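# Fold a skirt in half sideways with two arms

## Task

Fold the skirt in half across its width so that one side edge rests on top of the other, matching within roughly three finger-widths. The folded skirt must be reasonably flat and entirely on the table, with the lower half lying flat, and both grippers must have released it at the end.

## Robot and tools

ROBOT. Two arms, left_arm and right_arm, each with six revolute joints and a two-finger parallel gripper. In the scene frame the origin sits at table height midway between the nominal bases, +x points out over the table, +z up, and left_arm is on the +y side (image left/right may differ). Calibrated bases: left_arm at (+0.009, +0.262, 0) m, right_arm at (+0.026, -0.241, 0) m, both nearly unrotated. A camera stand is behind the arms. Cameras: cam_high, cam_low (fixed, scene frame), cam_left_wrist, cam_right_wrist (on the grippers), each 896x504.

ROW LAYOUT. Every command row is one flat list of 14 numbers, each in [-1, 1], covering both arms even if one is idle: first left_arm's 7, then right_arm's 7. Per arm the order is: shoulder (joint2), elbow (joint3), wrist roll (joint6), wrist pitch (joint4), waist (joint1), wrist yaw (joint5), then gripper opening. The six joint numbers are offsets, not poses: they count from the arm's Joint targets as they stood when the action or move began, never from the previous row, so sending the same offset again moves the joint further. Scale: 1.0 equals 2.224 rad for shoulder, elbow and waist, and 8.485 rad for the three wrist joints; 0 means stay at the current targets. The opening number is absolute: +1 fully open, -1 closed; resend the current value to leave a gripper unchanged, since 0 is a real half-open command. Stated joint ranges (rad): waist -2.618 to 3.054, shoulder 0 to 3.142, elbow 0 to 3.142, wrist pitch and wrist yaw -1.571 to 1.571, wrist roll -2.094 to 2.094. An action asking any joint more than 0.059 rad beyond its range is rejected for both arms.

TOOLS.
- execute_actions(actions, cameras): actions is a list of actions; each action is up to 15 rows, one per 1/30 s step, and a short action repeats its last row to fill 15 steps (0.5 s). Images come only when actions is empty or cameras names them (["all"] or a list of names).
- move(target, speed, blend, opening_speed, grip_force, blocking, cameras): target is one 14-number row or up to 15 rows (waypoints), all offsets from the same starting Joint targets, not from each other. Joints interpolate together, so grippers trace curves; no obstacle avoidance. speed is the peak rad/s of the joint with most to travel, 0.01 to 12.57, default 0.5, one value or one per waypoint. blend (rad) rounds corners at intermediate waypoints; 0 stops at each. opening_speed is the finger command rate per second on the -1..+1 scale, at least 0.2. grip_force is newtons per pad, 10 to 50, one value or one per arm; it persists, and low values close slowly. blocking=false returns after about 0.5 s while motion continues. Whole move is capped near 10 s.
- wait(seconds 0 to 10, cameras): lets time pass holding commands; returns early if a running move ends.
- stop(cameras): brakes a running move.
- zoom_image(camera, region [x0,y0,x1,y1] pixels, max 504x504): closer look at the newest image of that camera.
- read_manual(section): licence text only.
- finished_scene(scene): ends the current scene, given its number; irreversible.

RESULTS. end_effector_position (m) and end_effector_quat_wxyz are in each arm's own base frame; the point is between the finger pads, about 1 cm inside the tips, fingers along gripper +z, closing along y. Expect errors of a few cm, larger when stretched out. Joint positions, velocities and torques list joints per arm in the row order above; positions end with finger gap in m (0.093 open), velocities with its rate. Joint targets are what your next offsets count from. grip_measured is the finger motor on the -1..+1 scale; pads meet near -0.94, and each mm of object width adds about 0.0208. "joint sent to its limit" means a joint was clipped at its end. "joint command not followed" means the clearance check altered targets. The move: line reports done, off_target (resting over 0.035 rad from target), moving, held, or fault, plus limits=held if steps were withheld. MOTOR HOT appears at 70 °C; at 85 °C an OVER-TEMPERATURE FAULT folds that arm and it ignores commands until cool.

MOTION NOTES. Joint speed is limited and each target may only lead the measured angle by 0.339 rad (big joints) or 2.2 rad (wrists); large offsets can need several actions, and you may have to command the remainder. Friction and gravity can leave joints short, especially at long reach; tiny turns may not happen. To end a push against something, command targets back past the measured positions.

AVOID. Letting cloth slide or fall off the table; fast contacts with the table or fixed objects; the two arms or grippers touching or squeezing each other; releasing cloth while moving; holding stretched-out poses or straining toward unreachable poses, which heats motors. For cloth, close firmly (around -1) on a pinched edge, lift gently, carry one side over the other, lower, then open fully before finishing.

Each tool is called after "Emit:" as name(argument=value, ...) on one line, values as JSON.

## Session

Emit:
execute_actions(actions=[])

Scene clock: 0.00 s.
left_arm: end_effector_position=(+0.3864, +0.0076, +0.0920) grip_measured=+1.000 end_effector_quat_wxyz=(+0.573, -0.003, +0.819, +0.018) | right_arm: end_effector_position=(+0.3730, -0.0592, +0.0812) grip_measured=+1.000 end_effector_quat_wxyz=(+0.565, +0.141, +0.805, -0.114)
Joint names: [shoulder, elbow, wrist roll, wrist pitch, waist, wrist yaw]
Joint positions: left_arm=[1.525 0.355 0.019 0.82 0.009 -0.024 0.093] | right_arm=[1.578 0.328 0.102 0.886 -0.006 0.345 0.093]
Joint velocities: within noise
Joint torques (N m): no reading
Heat: left arm: 37 °C; right arm: 33 °C.
Joint targets: left_arm=[1.514 0.368 0.012 0.820 0.010 -0.031] | right_arm=[1.567 0.340 0.096 0.889 -0.006 0.351]
Tool commands: left_gripper/opening=+1.0 right_gripper/opening=+1.0

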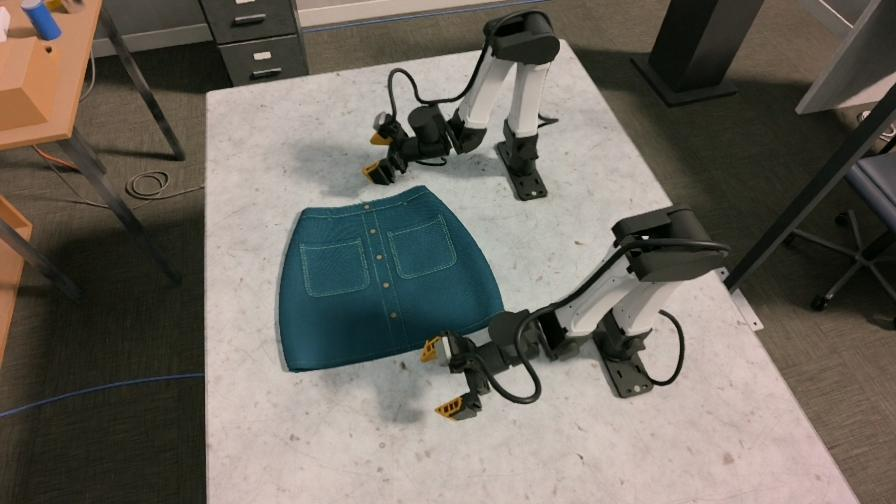

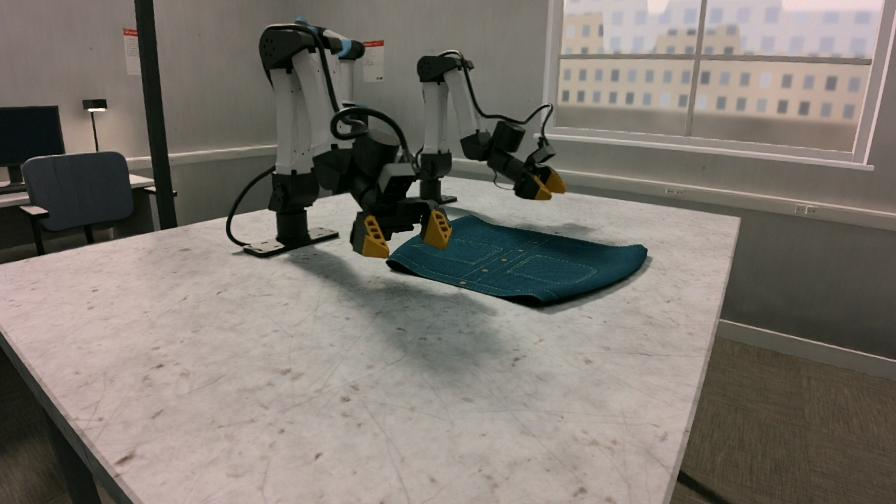

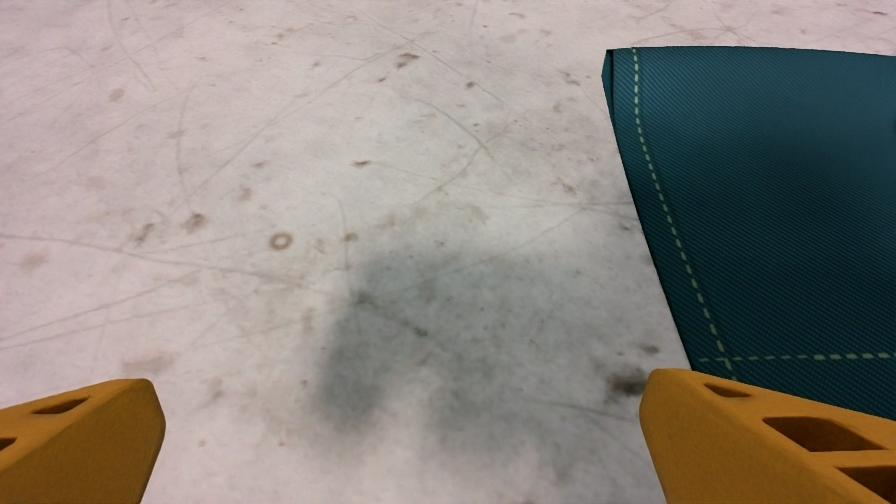

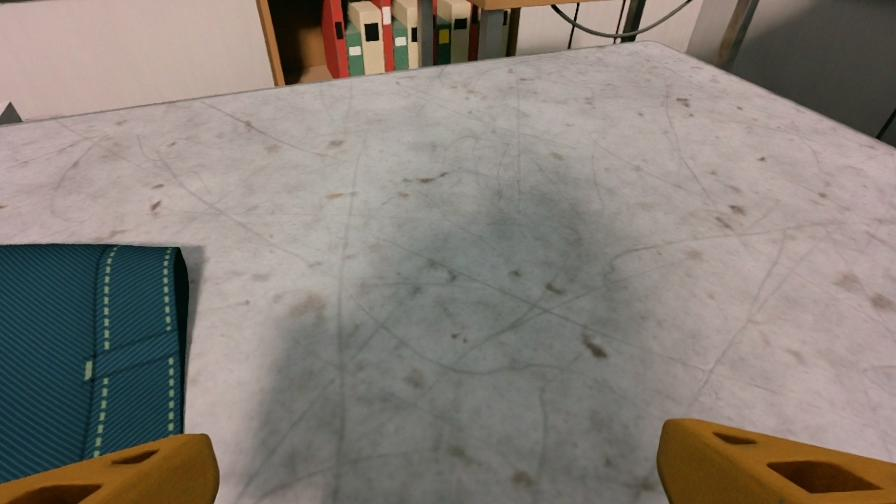

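Emit:
move(target=[0.0665,0.7325,-0.0014,-0.2634,-0.1169,0.0037,1,-0.0585,0.6466,-0.0113,-0.2721,0.0701,-0.0414,1], speed=1.2, cameras=["all"])

Scene clock: 30.77 s.
left_arm: end_effector_position=(+0.3639, -0.0907, +0.2961) grip_measured=+1.000 end_effector_quat_wxyz=(+0.250, +0.127, +0.960, -0.026) | right_arm: end_effector_position=(+0.3152, +0.0429, +0.2876) grip_measured=+1.000 end_effector_quat_wxyz=(+0.235, -0.057, +0.970, +0.017)
Joint names: [shoulder, elbow, wrist roll, wrist pitch, waist, wrist yaw]
Joint positions: left_arm=[1.654 1.961 0.019 -1.371 -0.247 -0.006 0.093] | right_arm=[1.454 1.742 0.018 -1.383 0.137 0.003 0.093]
Joint torques (N m): left_arm=[-4.62 9.47 -0.14 1.11 -0.06 0.02] | right_arm=[-5.74 7.66 -0.05 0.84 0.39 -0.15]
Heat: left arm: 40 °C; right arm: 37 °C.
Joint targets: left_arm=[1.662 1.998 0.001 -1.415 -0.250 0.001] | right_arm=[1.437 1.778 0.000 -1.420 0.150 -0.001]
move: off_target (left_arm, right_arm); left_arm: the wrist pitch is farthest, 0.044 rad from its target; right_arm: the wrist pitch is farthest, 0.037 rad from its target

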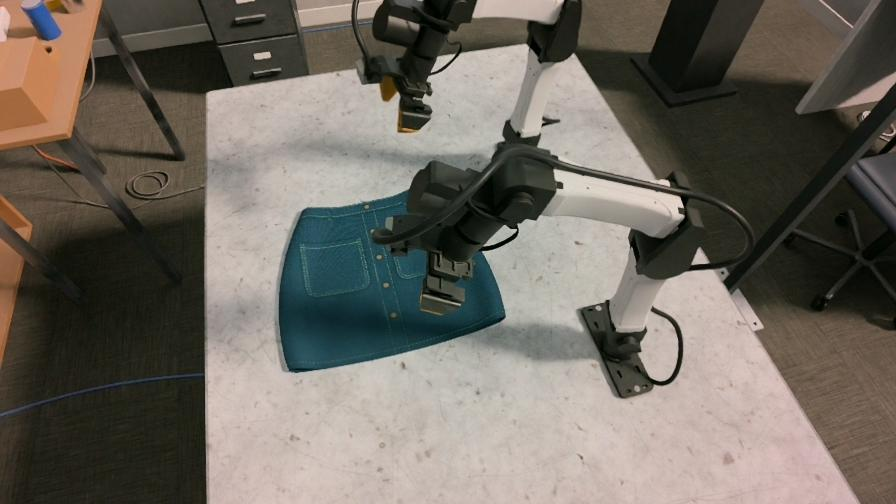

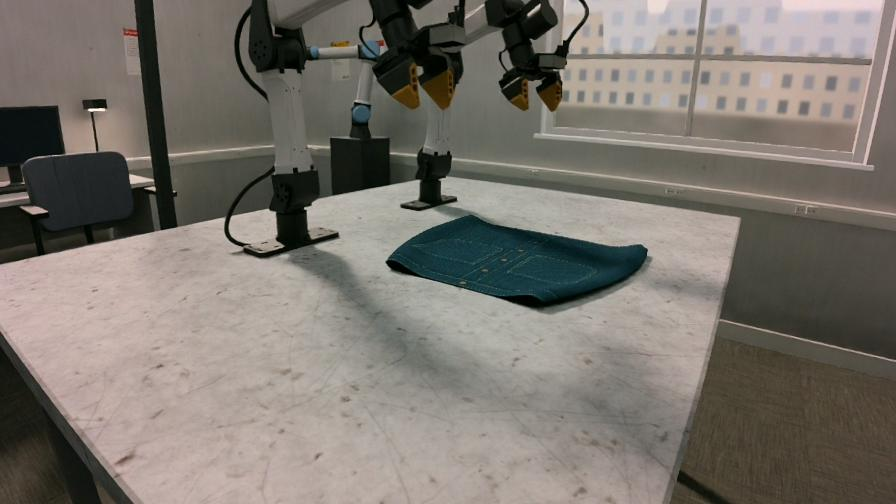

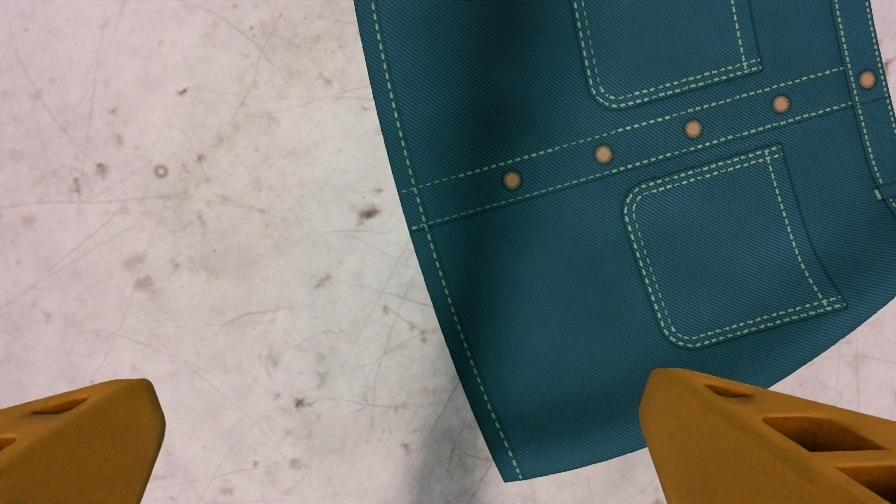

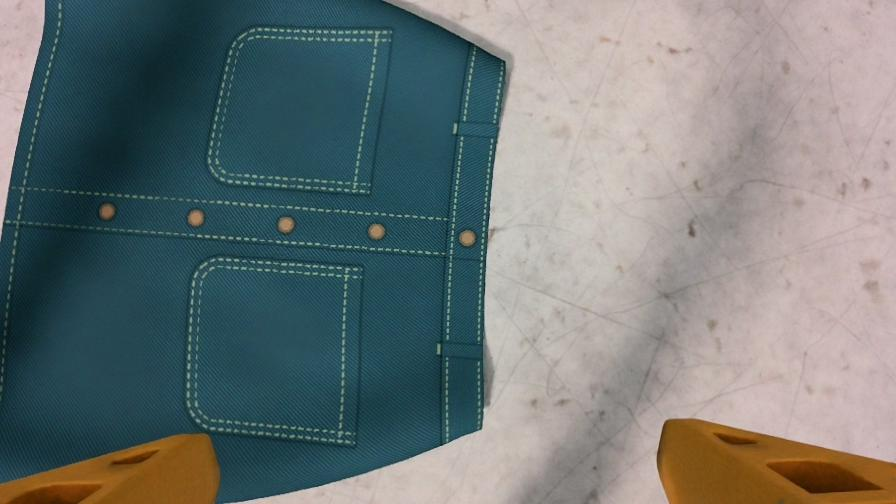

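Emit:
move(target=[-0.1875,-0.6394,-0.2394,0.1127,-0.1592,0,0.3,-0.1129,-0.5585,0.1501,0.1095,-0.0288,0,0.3], speed=0.8, cameras=["all"])

Scene clock: 96.30 s.
left_arm: end_effector_position=(+0.2166, -0.1440, +0.0329) grip_measured=+0.302 end_effector_quat_wxyz=(+0.052, -0.645, +0.740, -0.183) | right_arm: end_effector_position=(+0.2453, +0.0245, +0.0328) grip_measured=+0.301 end_effector_quat_wxyz=(+0.147, +0.541, +0.820, +0.118)
Joint names: [shoulder, elbow, wrist roll, wrist pitch, waist, wrist yaw]
Joint positions: left_arm=[1.269 0.587 -2.023 -0.505 -0.591 -0.006 0.06] | right_arm=[1.208 0.55 1.268 -0.534 0.101 0.003 0.06]
Joint torques (N m): left_arm=[-4.15 4.92 -0.11 1.69 -0.13 -0.04] | right_arm=[-4.29 4.04 0.17 1.42 -0.69 -0.12]
Heat: left arm: 42 °C; right arm: 47 °C.
Joint targets: left_arm=[1.245 0.575 -2.031 -0.458 -0.604 0.001] | right_arm=[1.185 0.536 1.274 -0.491 0.086 -0.001]
move: off_target (left_arm, right_arm); left_arm: the wrist pitch is farthest, 0.047 rad from its target; right_arm: the wrist pitch is farthest, 0.044 rad from its target

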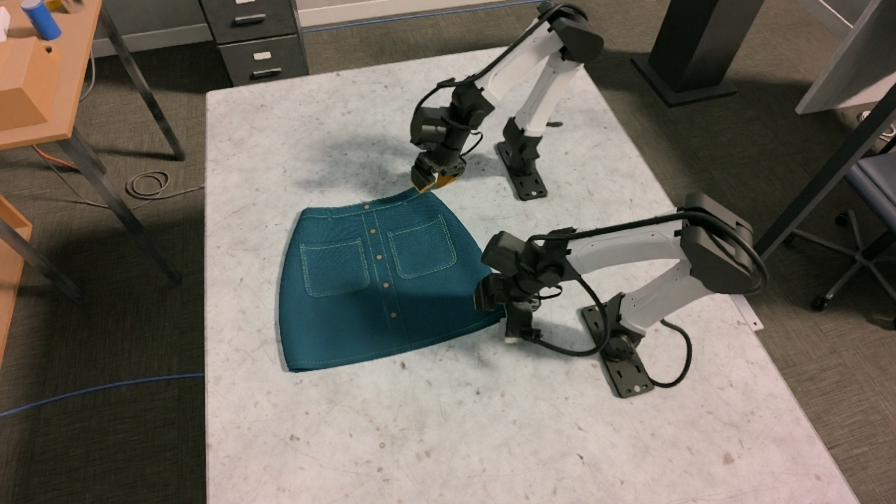

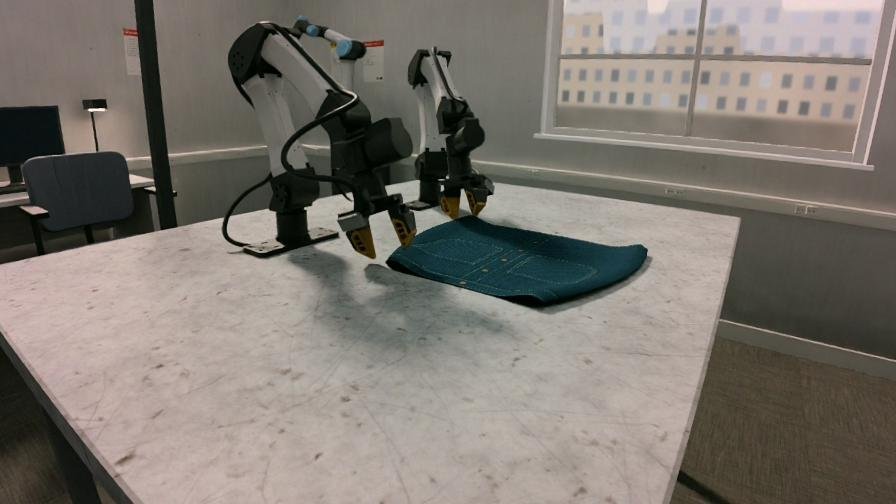

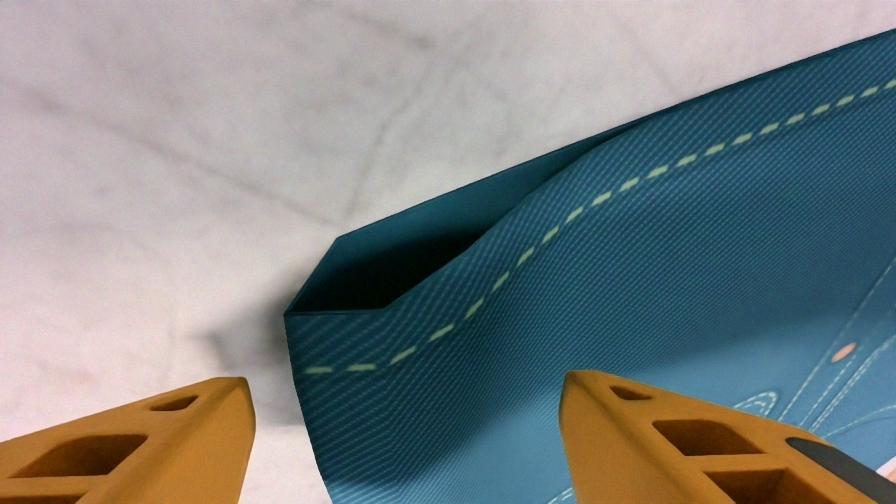

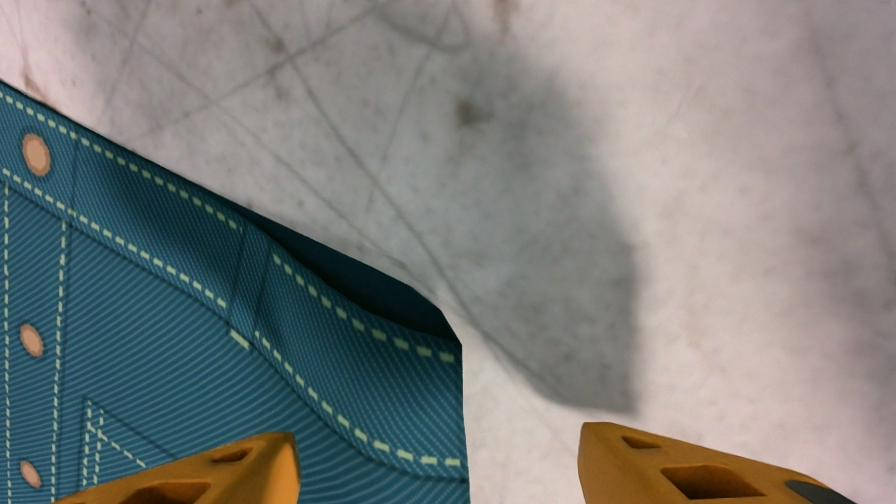

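Emit:
move(target=[0.0256,-0.0162,-0.0046,0.0086,-0.0126,0,-0.108,0.0580,0.0031,0,0.0123,0.0040,0,-0.108], speed=0.2, cameras=["cam_left_wrist","cam_right_wrist"])

Scene clock: 130.87 s.
left_arm: end_effector_position=(+0.2140, -0.1495, +0.0239) grip_measured=-0.106 end_effector_quat_wxyz=(+0.050, -0.646, +0.738, -0.186) | right_arm: end_effector_position=(+0.2552, +0.0255, +0.0195) grip_measured=-0.107 end_effector_quat_wxyz=(+0.143, +0.542, +0.820, +0.115)
Joint names: [shoulder, elbow, wrist roll, wrist pitch, waist, wrist yaw]
Joint positions: left_arm=[1.29 0.559 -2.052 -0.452 -0.617 -0.01 0.04] | right_arm=[1.296 0.55 1.269 -0.456 0.101 0.003 0.04]
Joint torques (N m): left_arm=[-1.33 4.05 -0.13 1.9 -0.27 -0.05] | right_arm=[-1.18 4.38 0.18 1.64 -0.02 -0.11]
Heat: left arm: 42 °C; right arm: 40 °C.
Joint targets: left_arm=[1.302 0.539 -2.070 -0.385 -0.632 0.001] | right_arm=[1.314 0.543 1.274 -0.387 0.095 -0.001]
move: off_target (left_arm, right_arm); left_arm: the wrist pitch is farthest, 0.067 rad from its target; right_arm: the wrist pitch is farthest, 0.070 rad from its target
Images, in order (width x height): cam_left_wrist 896x504, cam_right_wrist 896x504.

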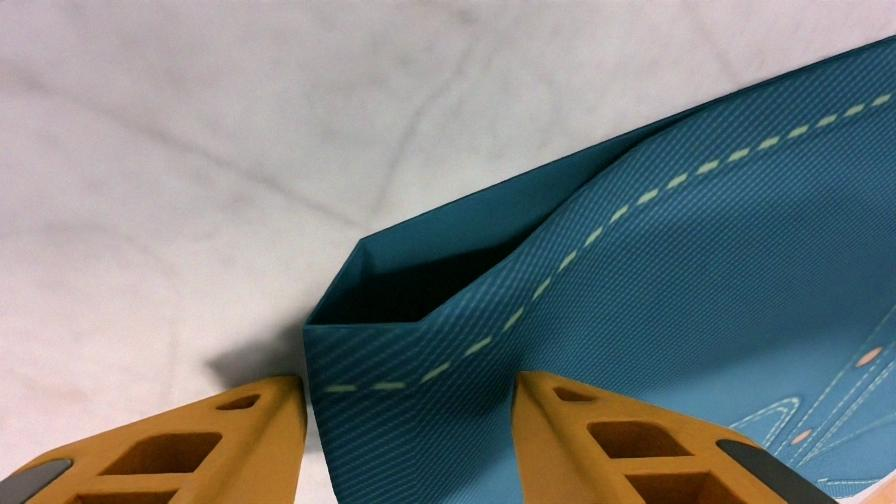

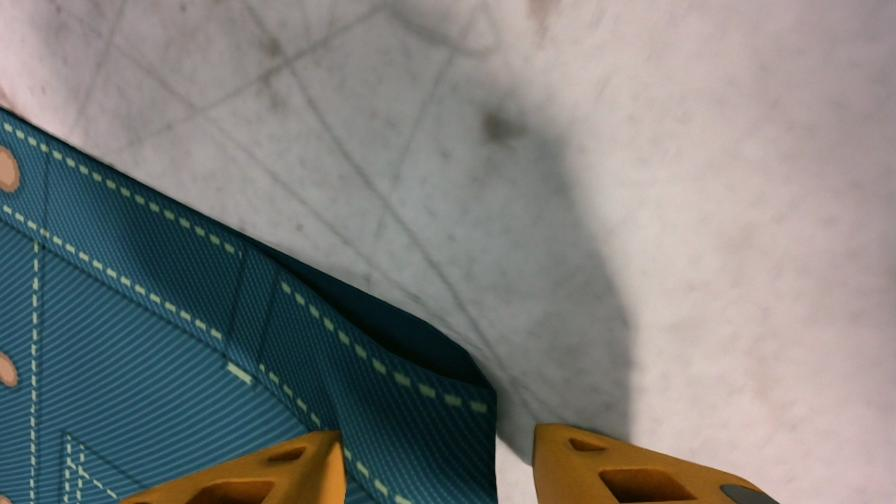

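Emit:
move(target=[-0.0062,-0.0125,0,0.0014,-0.0044,0,-0.5,0.0018,-0.0092,0,0.0027,0,0,-0.5], speed=0.05, opening_speed=0.5, cameras=["cam_left_wrist","cam_right_wrist"])

Scene clock: 146.97 s.
left_arm: end_effector_position=(+0.2064, -0.1496, +0.0204) grip_measured=-0.497 end_effector_quat_wxyz=(+0.044, -0.645, +0.740, -0.184) | right_arm: end_effector_position=(+0.2542, +0.0228, +0.0166) grip_measured=-0.498 end_effector_quat_wxyz=(+0.142, +0.546, +0.819, +0.110)
Joint names: [shoulder, elbow, wrist roll, wrist pitch, waist, wrist yaw]
Joint positions: left_arm=[1.276 0.538 -2.062 -0.452 -0.629 -0.003 0.021] | right_arm=[1.303 0.546 1.269 -0.452 0.095 0.009 0.021]
Joint torques (N m): left_arm=[-1.2 3.37 -0.13 2 -0.06 -0.06] | right_arm=[-1.51 3.17 0.19 1.81 0.05 -0.11]
Heat: left arm: 40 °C; right arm: 39 °C.
Joint targets: left_arm=[1.288 0.511 -2.070 -0.373 -0.642 0.001] | right_arm=[1.318 0.522 1.274 -0.364 0.095 -0.001]
move: off_target (left_arm, right_arm); left_arm: the wrist pitch is farthest, 0.079 rad from its target; right_arm: the wrist pitch is farthest, 0.088 rad from its target
Images, in order (width x height): cam_left_wrist 896x504, cam_right_wrist 896x504.

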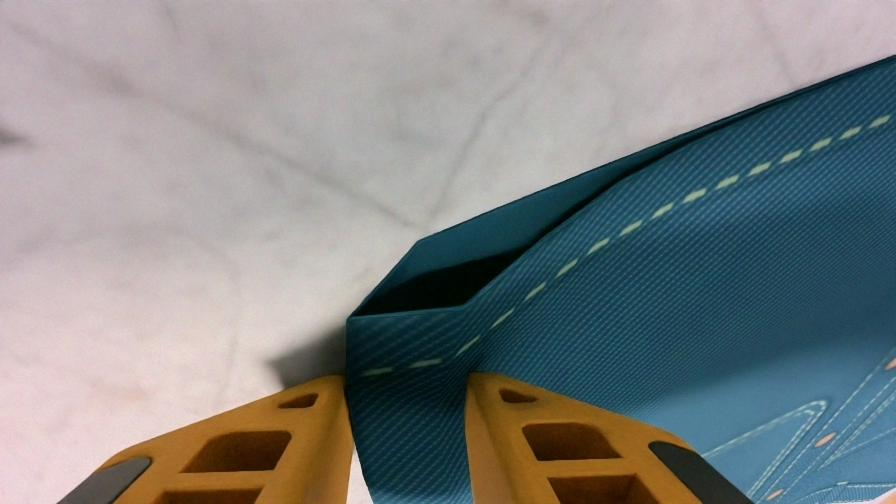

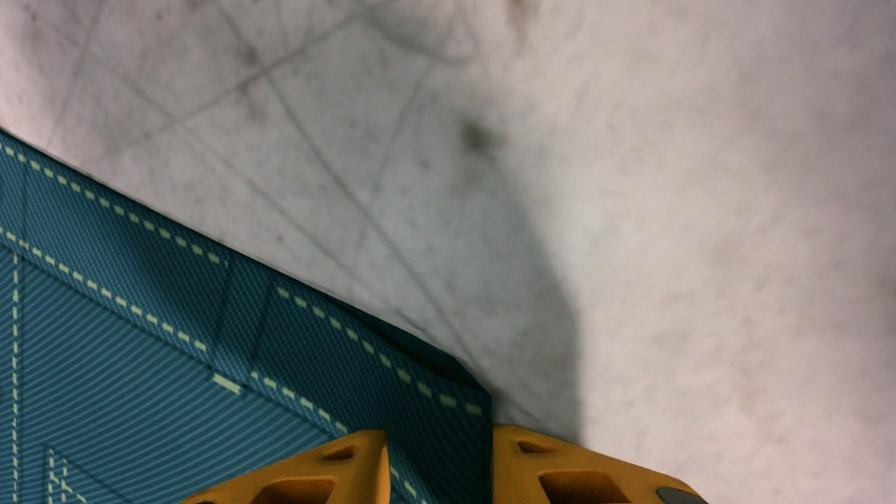

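Emit:
move(target=[0,0,0,0,0,0,-1,0,0,0,0,0,0,-1], speed=0.05, opening_speed=0.5, cameras=["cam_left_wrist","cam_right_wrist"])

Scene clock: 152.63 s.
left_arm: end_effector_position=(+0.2091, -0.1528, +0.0200) grip_measured=-0.986 end_effector_quat_wxyz=(+0.050, -0.641, +0.741, -0.193) | right_arm: end_effector_position=(+0.2601, +0.0232, +0.0161) grip_measured=-0.975 end_effector_quat_wxyz=(+0.150, +0.546, +0.816, +0.120)
Joint names: [shoulder, elbow, wrist roll, wrist pitch, waist, wrist yaw]
Joint positions: left_arm=[1.279 0.528 -2.063 -0.418 -0.64 -0.013 0] | right_arm=[1.312 0.54 1.269 -0.412 0.091 0.003 0]
Joint torques (N m): left_arm=[-1.46 4.18 -0.12 1.72 -0.05 -0.08] | right_arm=[-2.44 3.54 0.17 1.48 -0.02 -0.09]
Heat: left arm: 40 °C; right arm: 40 °C.
Joint targets: left_arm=[1.288 0.511 -2.070 -0.373 -0.642 0.001] | right_arm=[1.318 0.522 1.274 -0.364 0.095 -0.001]
move: off_target (left_arm, right_arm); left_arm: the wrist pitch is farthest, 0.045 rad from its target; right_arm: the wrist pitch is farthest, 0.048 rad from its target
Images, in order (width x height): cam_left_wrist 896x504, cam_right_wrist 896x504.

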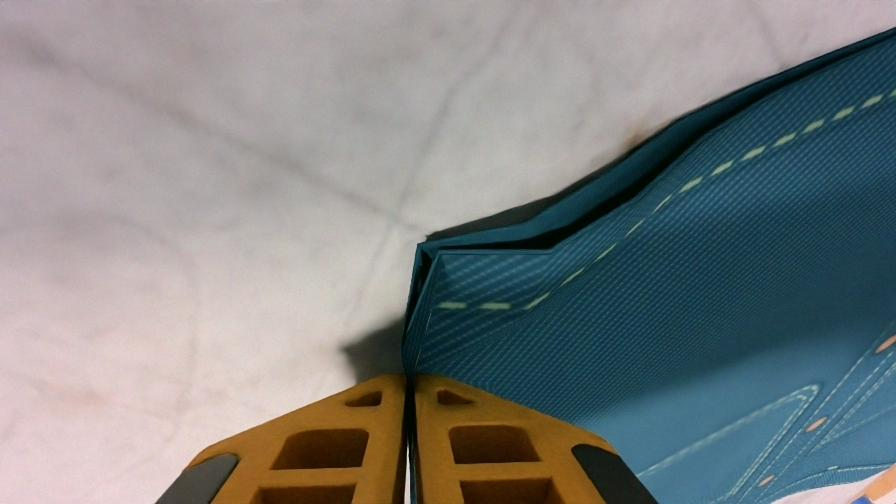

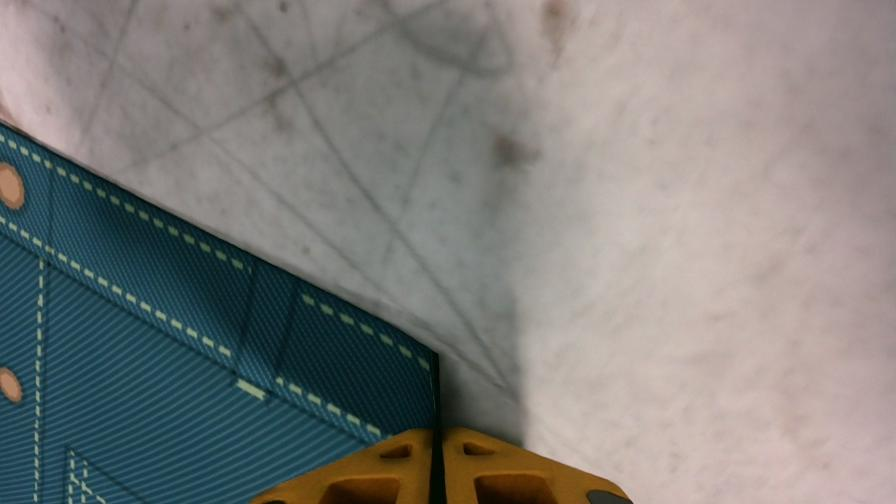

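Emit:
move(target=[[-0.0287,0.0808,0.0012,-0.0321,0.0144,0,-1,-0.0342,0.0716,0,-0.0300,-0.0082,0,-1],[0.0290,0.2822,0.0174,-0.0680,0.0629,0,-1,0.0172,0.2086,0.0134,-0.0507,-0.0111,0,-1],[0.2395,0.5825,0.0370,-0.0857,0.1376,0,-1,0.1929,0.4514,0.0462,-0.0677,-0.0166,0,-1],[0.4376,0.7424,0.0475,-0.0507,0.1776,0,-1,0.3538,0.5783,0.0784,-0.0406,-0.0198,0,-1]], speed=0.35, blend=0.05, cameras=["all"])

Scene clock: 236.67 s.
left_arm: end_effector_position=(+0.5510, -0.1438, +0.1431) grip_measured=-0.986 end_effector_quat_wxyz=(+0.163, -0.628, +0.724, -0.235) | right_arm: end_effector_position=(+0.5143, +0.0343, +0.1051) grip_measured=-0.975 end_effector_quat_wxyz=(+0.129, +0.780, +0.578, +0.202)
Joint names: [shoulder, elbow, wrist roll, wrist pitch, waist, wrist yaw]
Joint positions: left_arm=[2.25 2.118 -1.684 -0.858 -0.256 -0.003 0] | right_arm=[2.092 1.761 1.932 -0.755 0.066 -0.002 0]
Joint torques (N m): left_arm=[-9.43 11.33 0.16 2.18 1.18 -0.07] | right_arm=[-9.01 9.35 0.2 1.58 -0.73 -0.08]
Heat: left arm: 39 °C; right arm: 40 °C.
Joint targets: left_arm=[2.262 2.163 -1.667 -0.804 -0.247 0.001] | right_arm=[2.105 1.809 1.939 -0.708 0.051 -0.001]
move: off_target (left_arm, right_arm); left_arm: the wrist pitch is farthest, 0.055 rad from its target; right_arm: the elbow is farthest, 0.048 rad from its target

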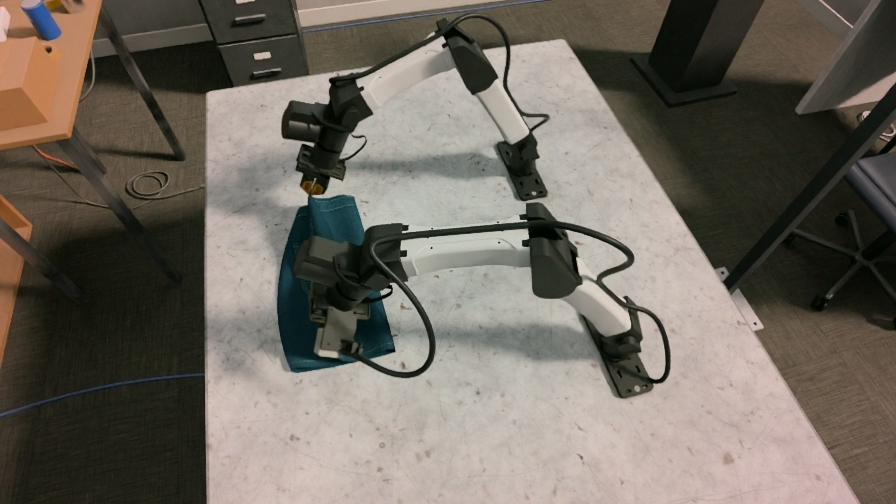

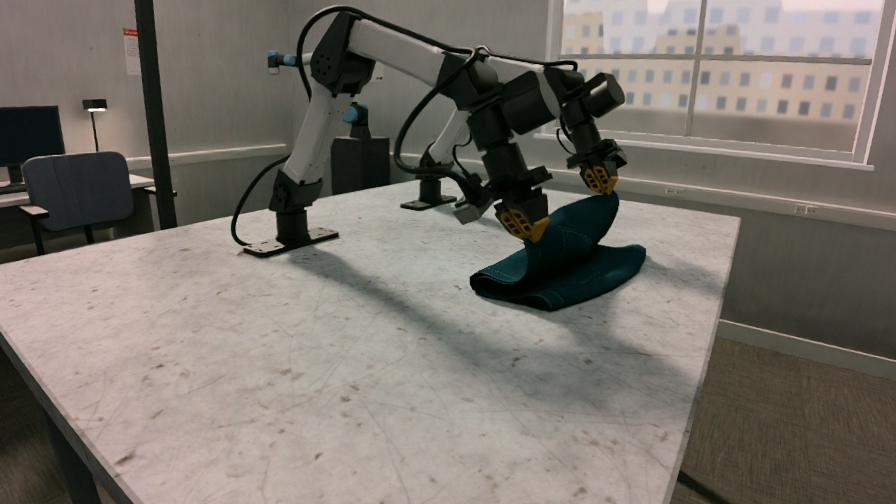

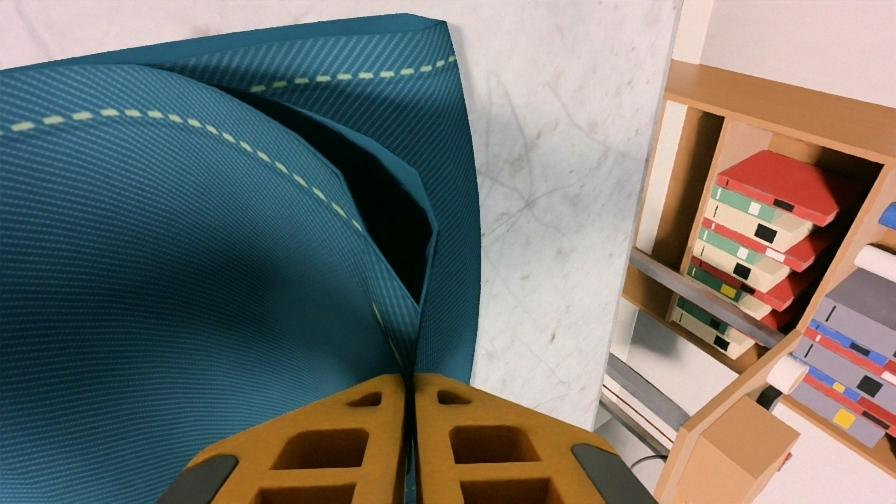

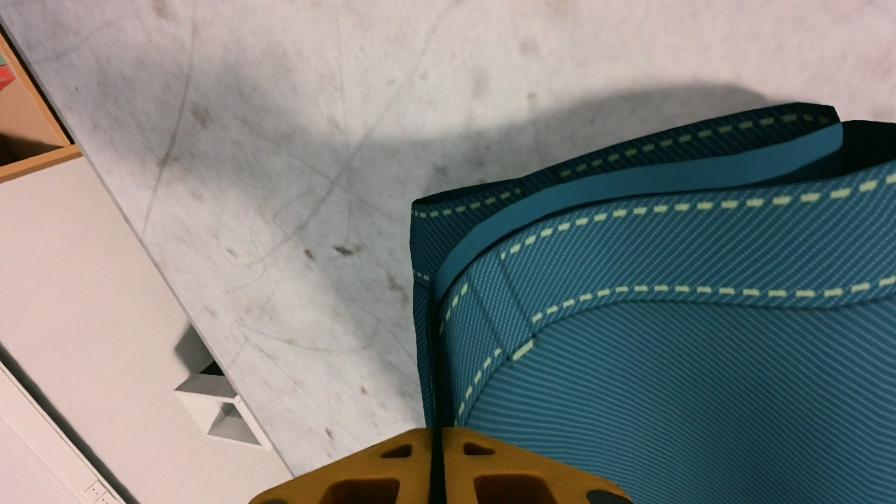

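Emit:
move(target=[[0.1039,0.0346,0.0020,0.0299,0.0139,0,-1,0.0621,0,0.0113,0.0214,-0.0018,0,-1],[0.1380,-0.0202,0.0020,0.0541,0.0175,0,-1,0.0881,-0.0490,0.0137,0.0359,-0.0027,0,-1]], speed=0.2, blend=0.03, cameras=["all"])

Scene clock: 270.23 s.
left_arm: end_effector_position=(+0.6394, -0.1441, +0.0442) grip_measured=-0.986 end_effector_quat_wxyz=(+0.220, -0.614, +0.695, -0.302) | right_arm: end_effector_position=(+0.5592, +0.0330, +0.0286) grip_measured=-0.975 end_effector_quat_wxyz=(+0.136, +0.806, +0.523, +0.241)
Joint names: [shoulder, elbow, wrist roll, wrist pitch, waist, wrist yaw]
Joint positions: left_arm=[2.546 2.136 -1.667 -0.393 -0.222 -0.003 0] | right_arm=[2.28 1.718 2.049 -0.447 0.058 -0.002 0]
Joint torques (N m): left_arm=[-10.39 5.42 0.16 2.42 1.35 -0.06] | right_arm=[-9.63 4.12 0.15 1.68 -0.66 -0.08]
Heat: left arm: 52 °C; right arm: 45 °C.
Joint targets: left_arm=[2.569 2.118 -1.650 -0.345 -0.208 0.001] | right_arm=[2.301 1.700 2.055 -0.403 0.045 -0.001]
move: off_target (left_arm, right_arm); left_arm: the wrist pitch is farthest, 0.048 rad from its target; right_arm: the wrist pitch is farthest, 0.044 rad from its target

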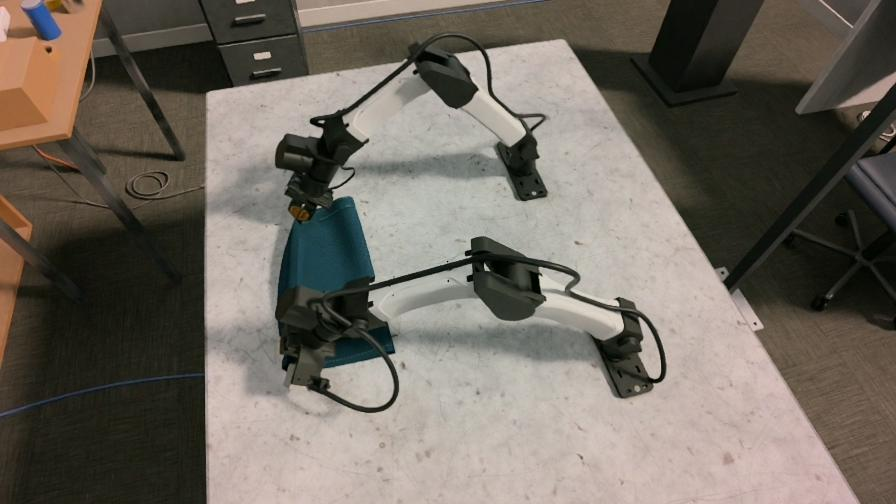

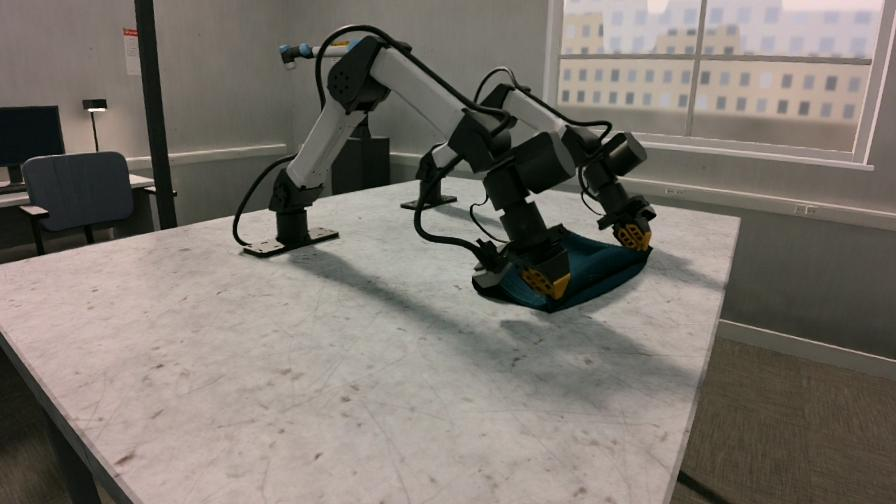

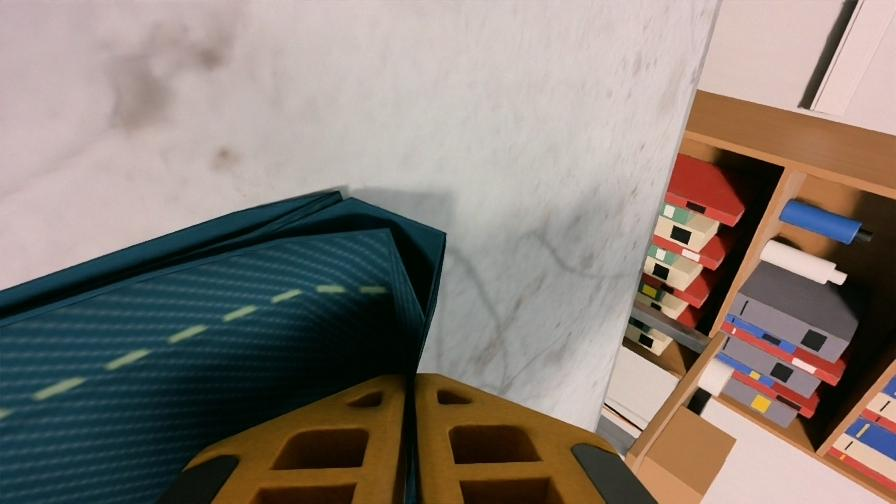

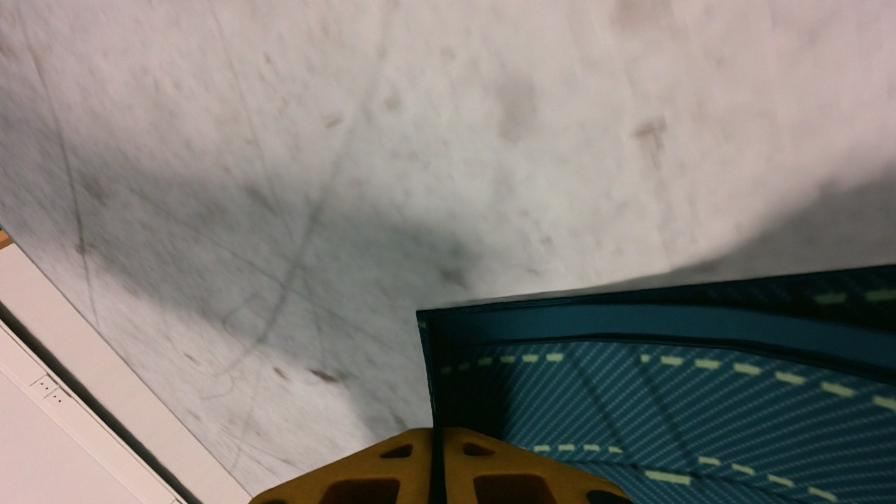

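Emit:
move(target=[-0.0297,-0.0562,0,0.0077,0,0,-1,0.0070,-0.0080,0,0.0037,0,0,-1], speed=0.1, cameras=["cam_left_wrist","cam_right_wrist","cam_low"])

Scene clock: 283.93 s.
left_arm: end_effector_position=(+0.6376, -0.1437, +0.0302) grip_measured=-0.986 end_effector_quat_wxyz=(+0.230, -0.609, +0.690, -0.316) | right_arm: end_effector_position=(+0.5623, +0.0332, +0.0235) grip_measured=-0.975 end_effector_quat_wxyz=(+0.140, +0.804, +0.522, +0.248)
Joint names: [shoulder, elbow, wrist roll, wrist pitch, waist, wrist yaw]
Joint positions: left_arm=[2.53 2.022 -1.667 -0.262 -0.222 -0.003 0] | right_arm=[2.29 1.704 2.05 -0.409 0.058 -0.002 0]
Joint torques (N m): left_arm=[-14.15 4.25 0.16 1.79 1.35 -0.07] | right_arm=[-9.01 3.85 0.18 1.63 -0.69 -0.09]
Heat: left arm: 55 °C; right arm: 44 °C.
Joint targets: left_arm=[2.502 1.993 -1.650 -0.279 -0.208 0.001] | right_arm=[2.317 1.682 2.055 -0.372 0.045 -0.001]
move: off_target (right_arm); right_arm: the wrist pitch is farthest, 0.037 rad from its target
Images, in order (width x height): cam_low 896x504, cam_left_wrist 896x504, cam_right_wrist 896x504.

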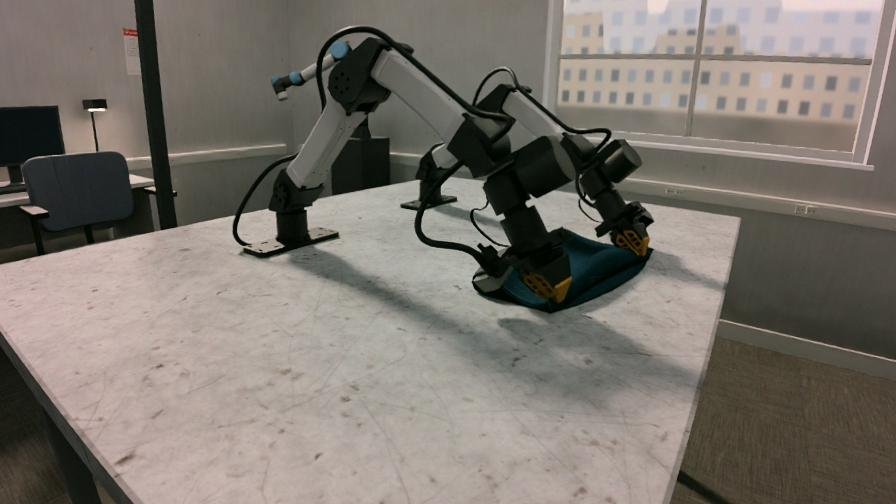

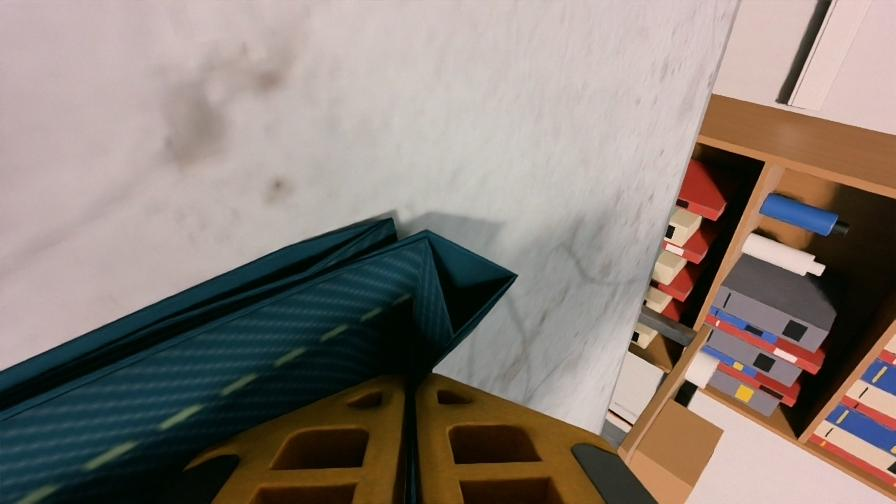

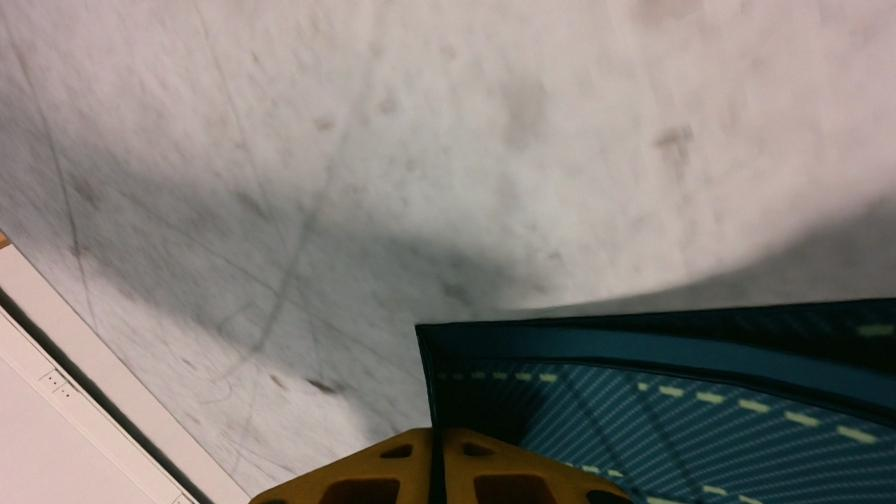

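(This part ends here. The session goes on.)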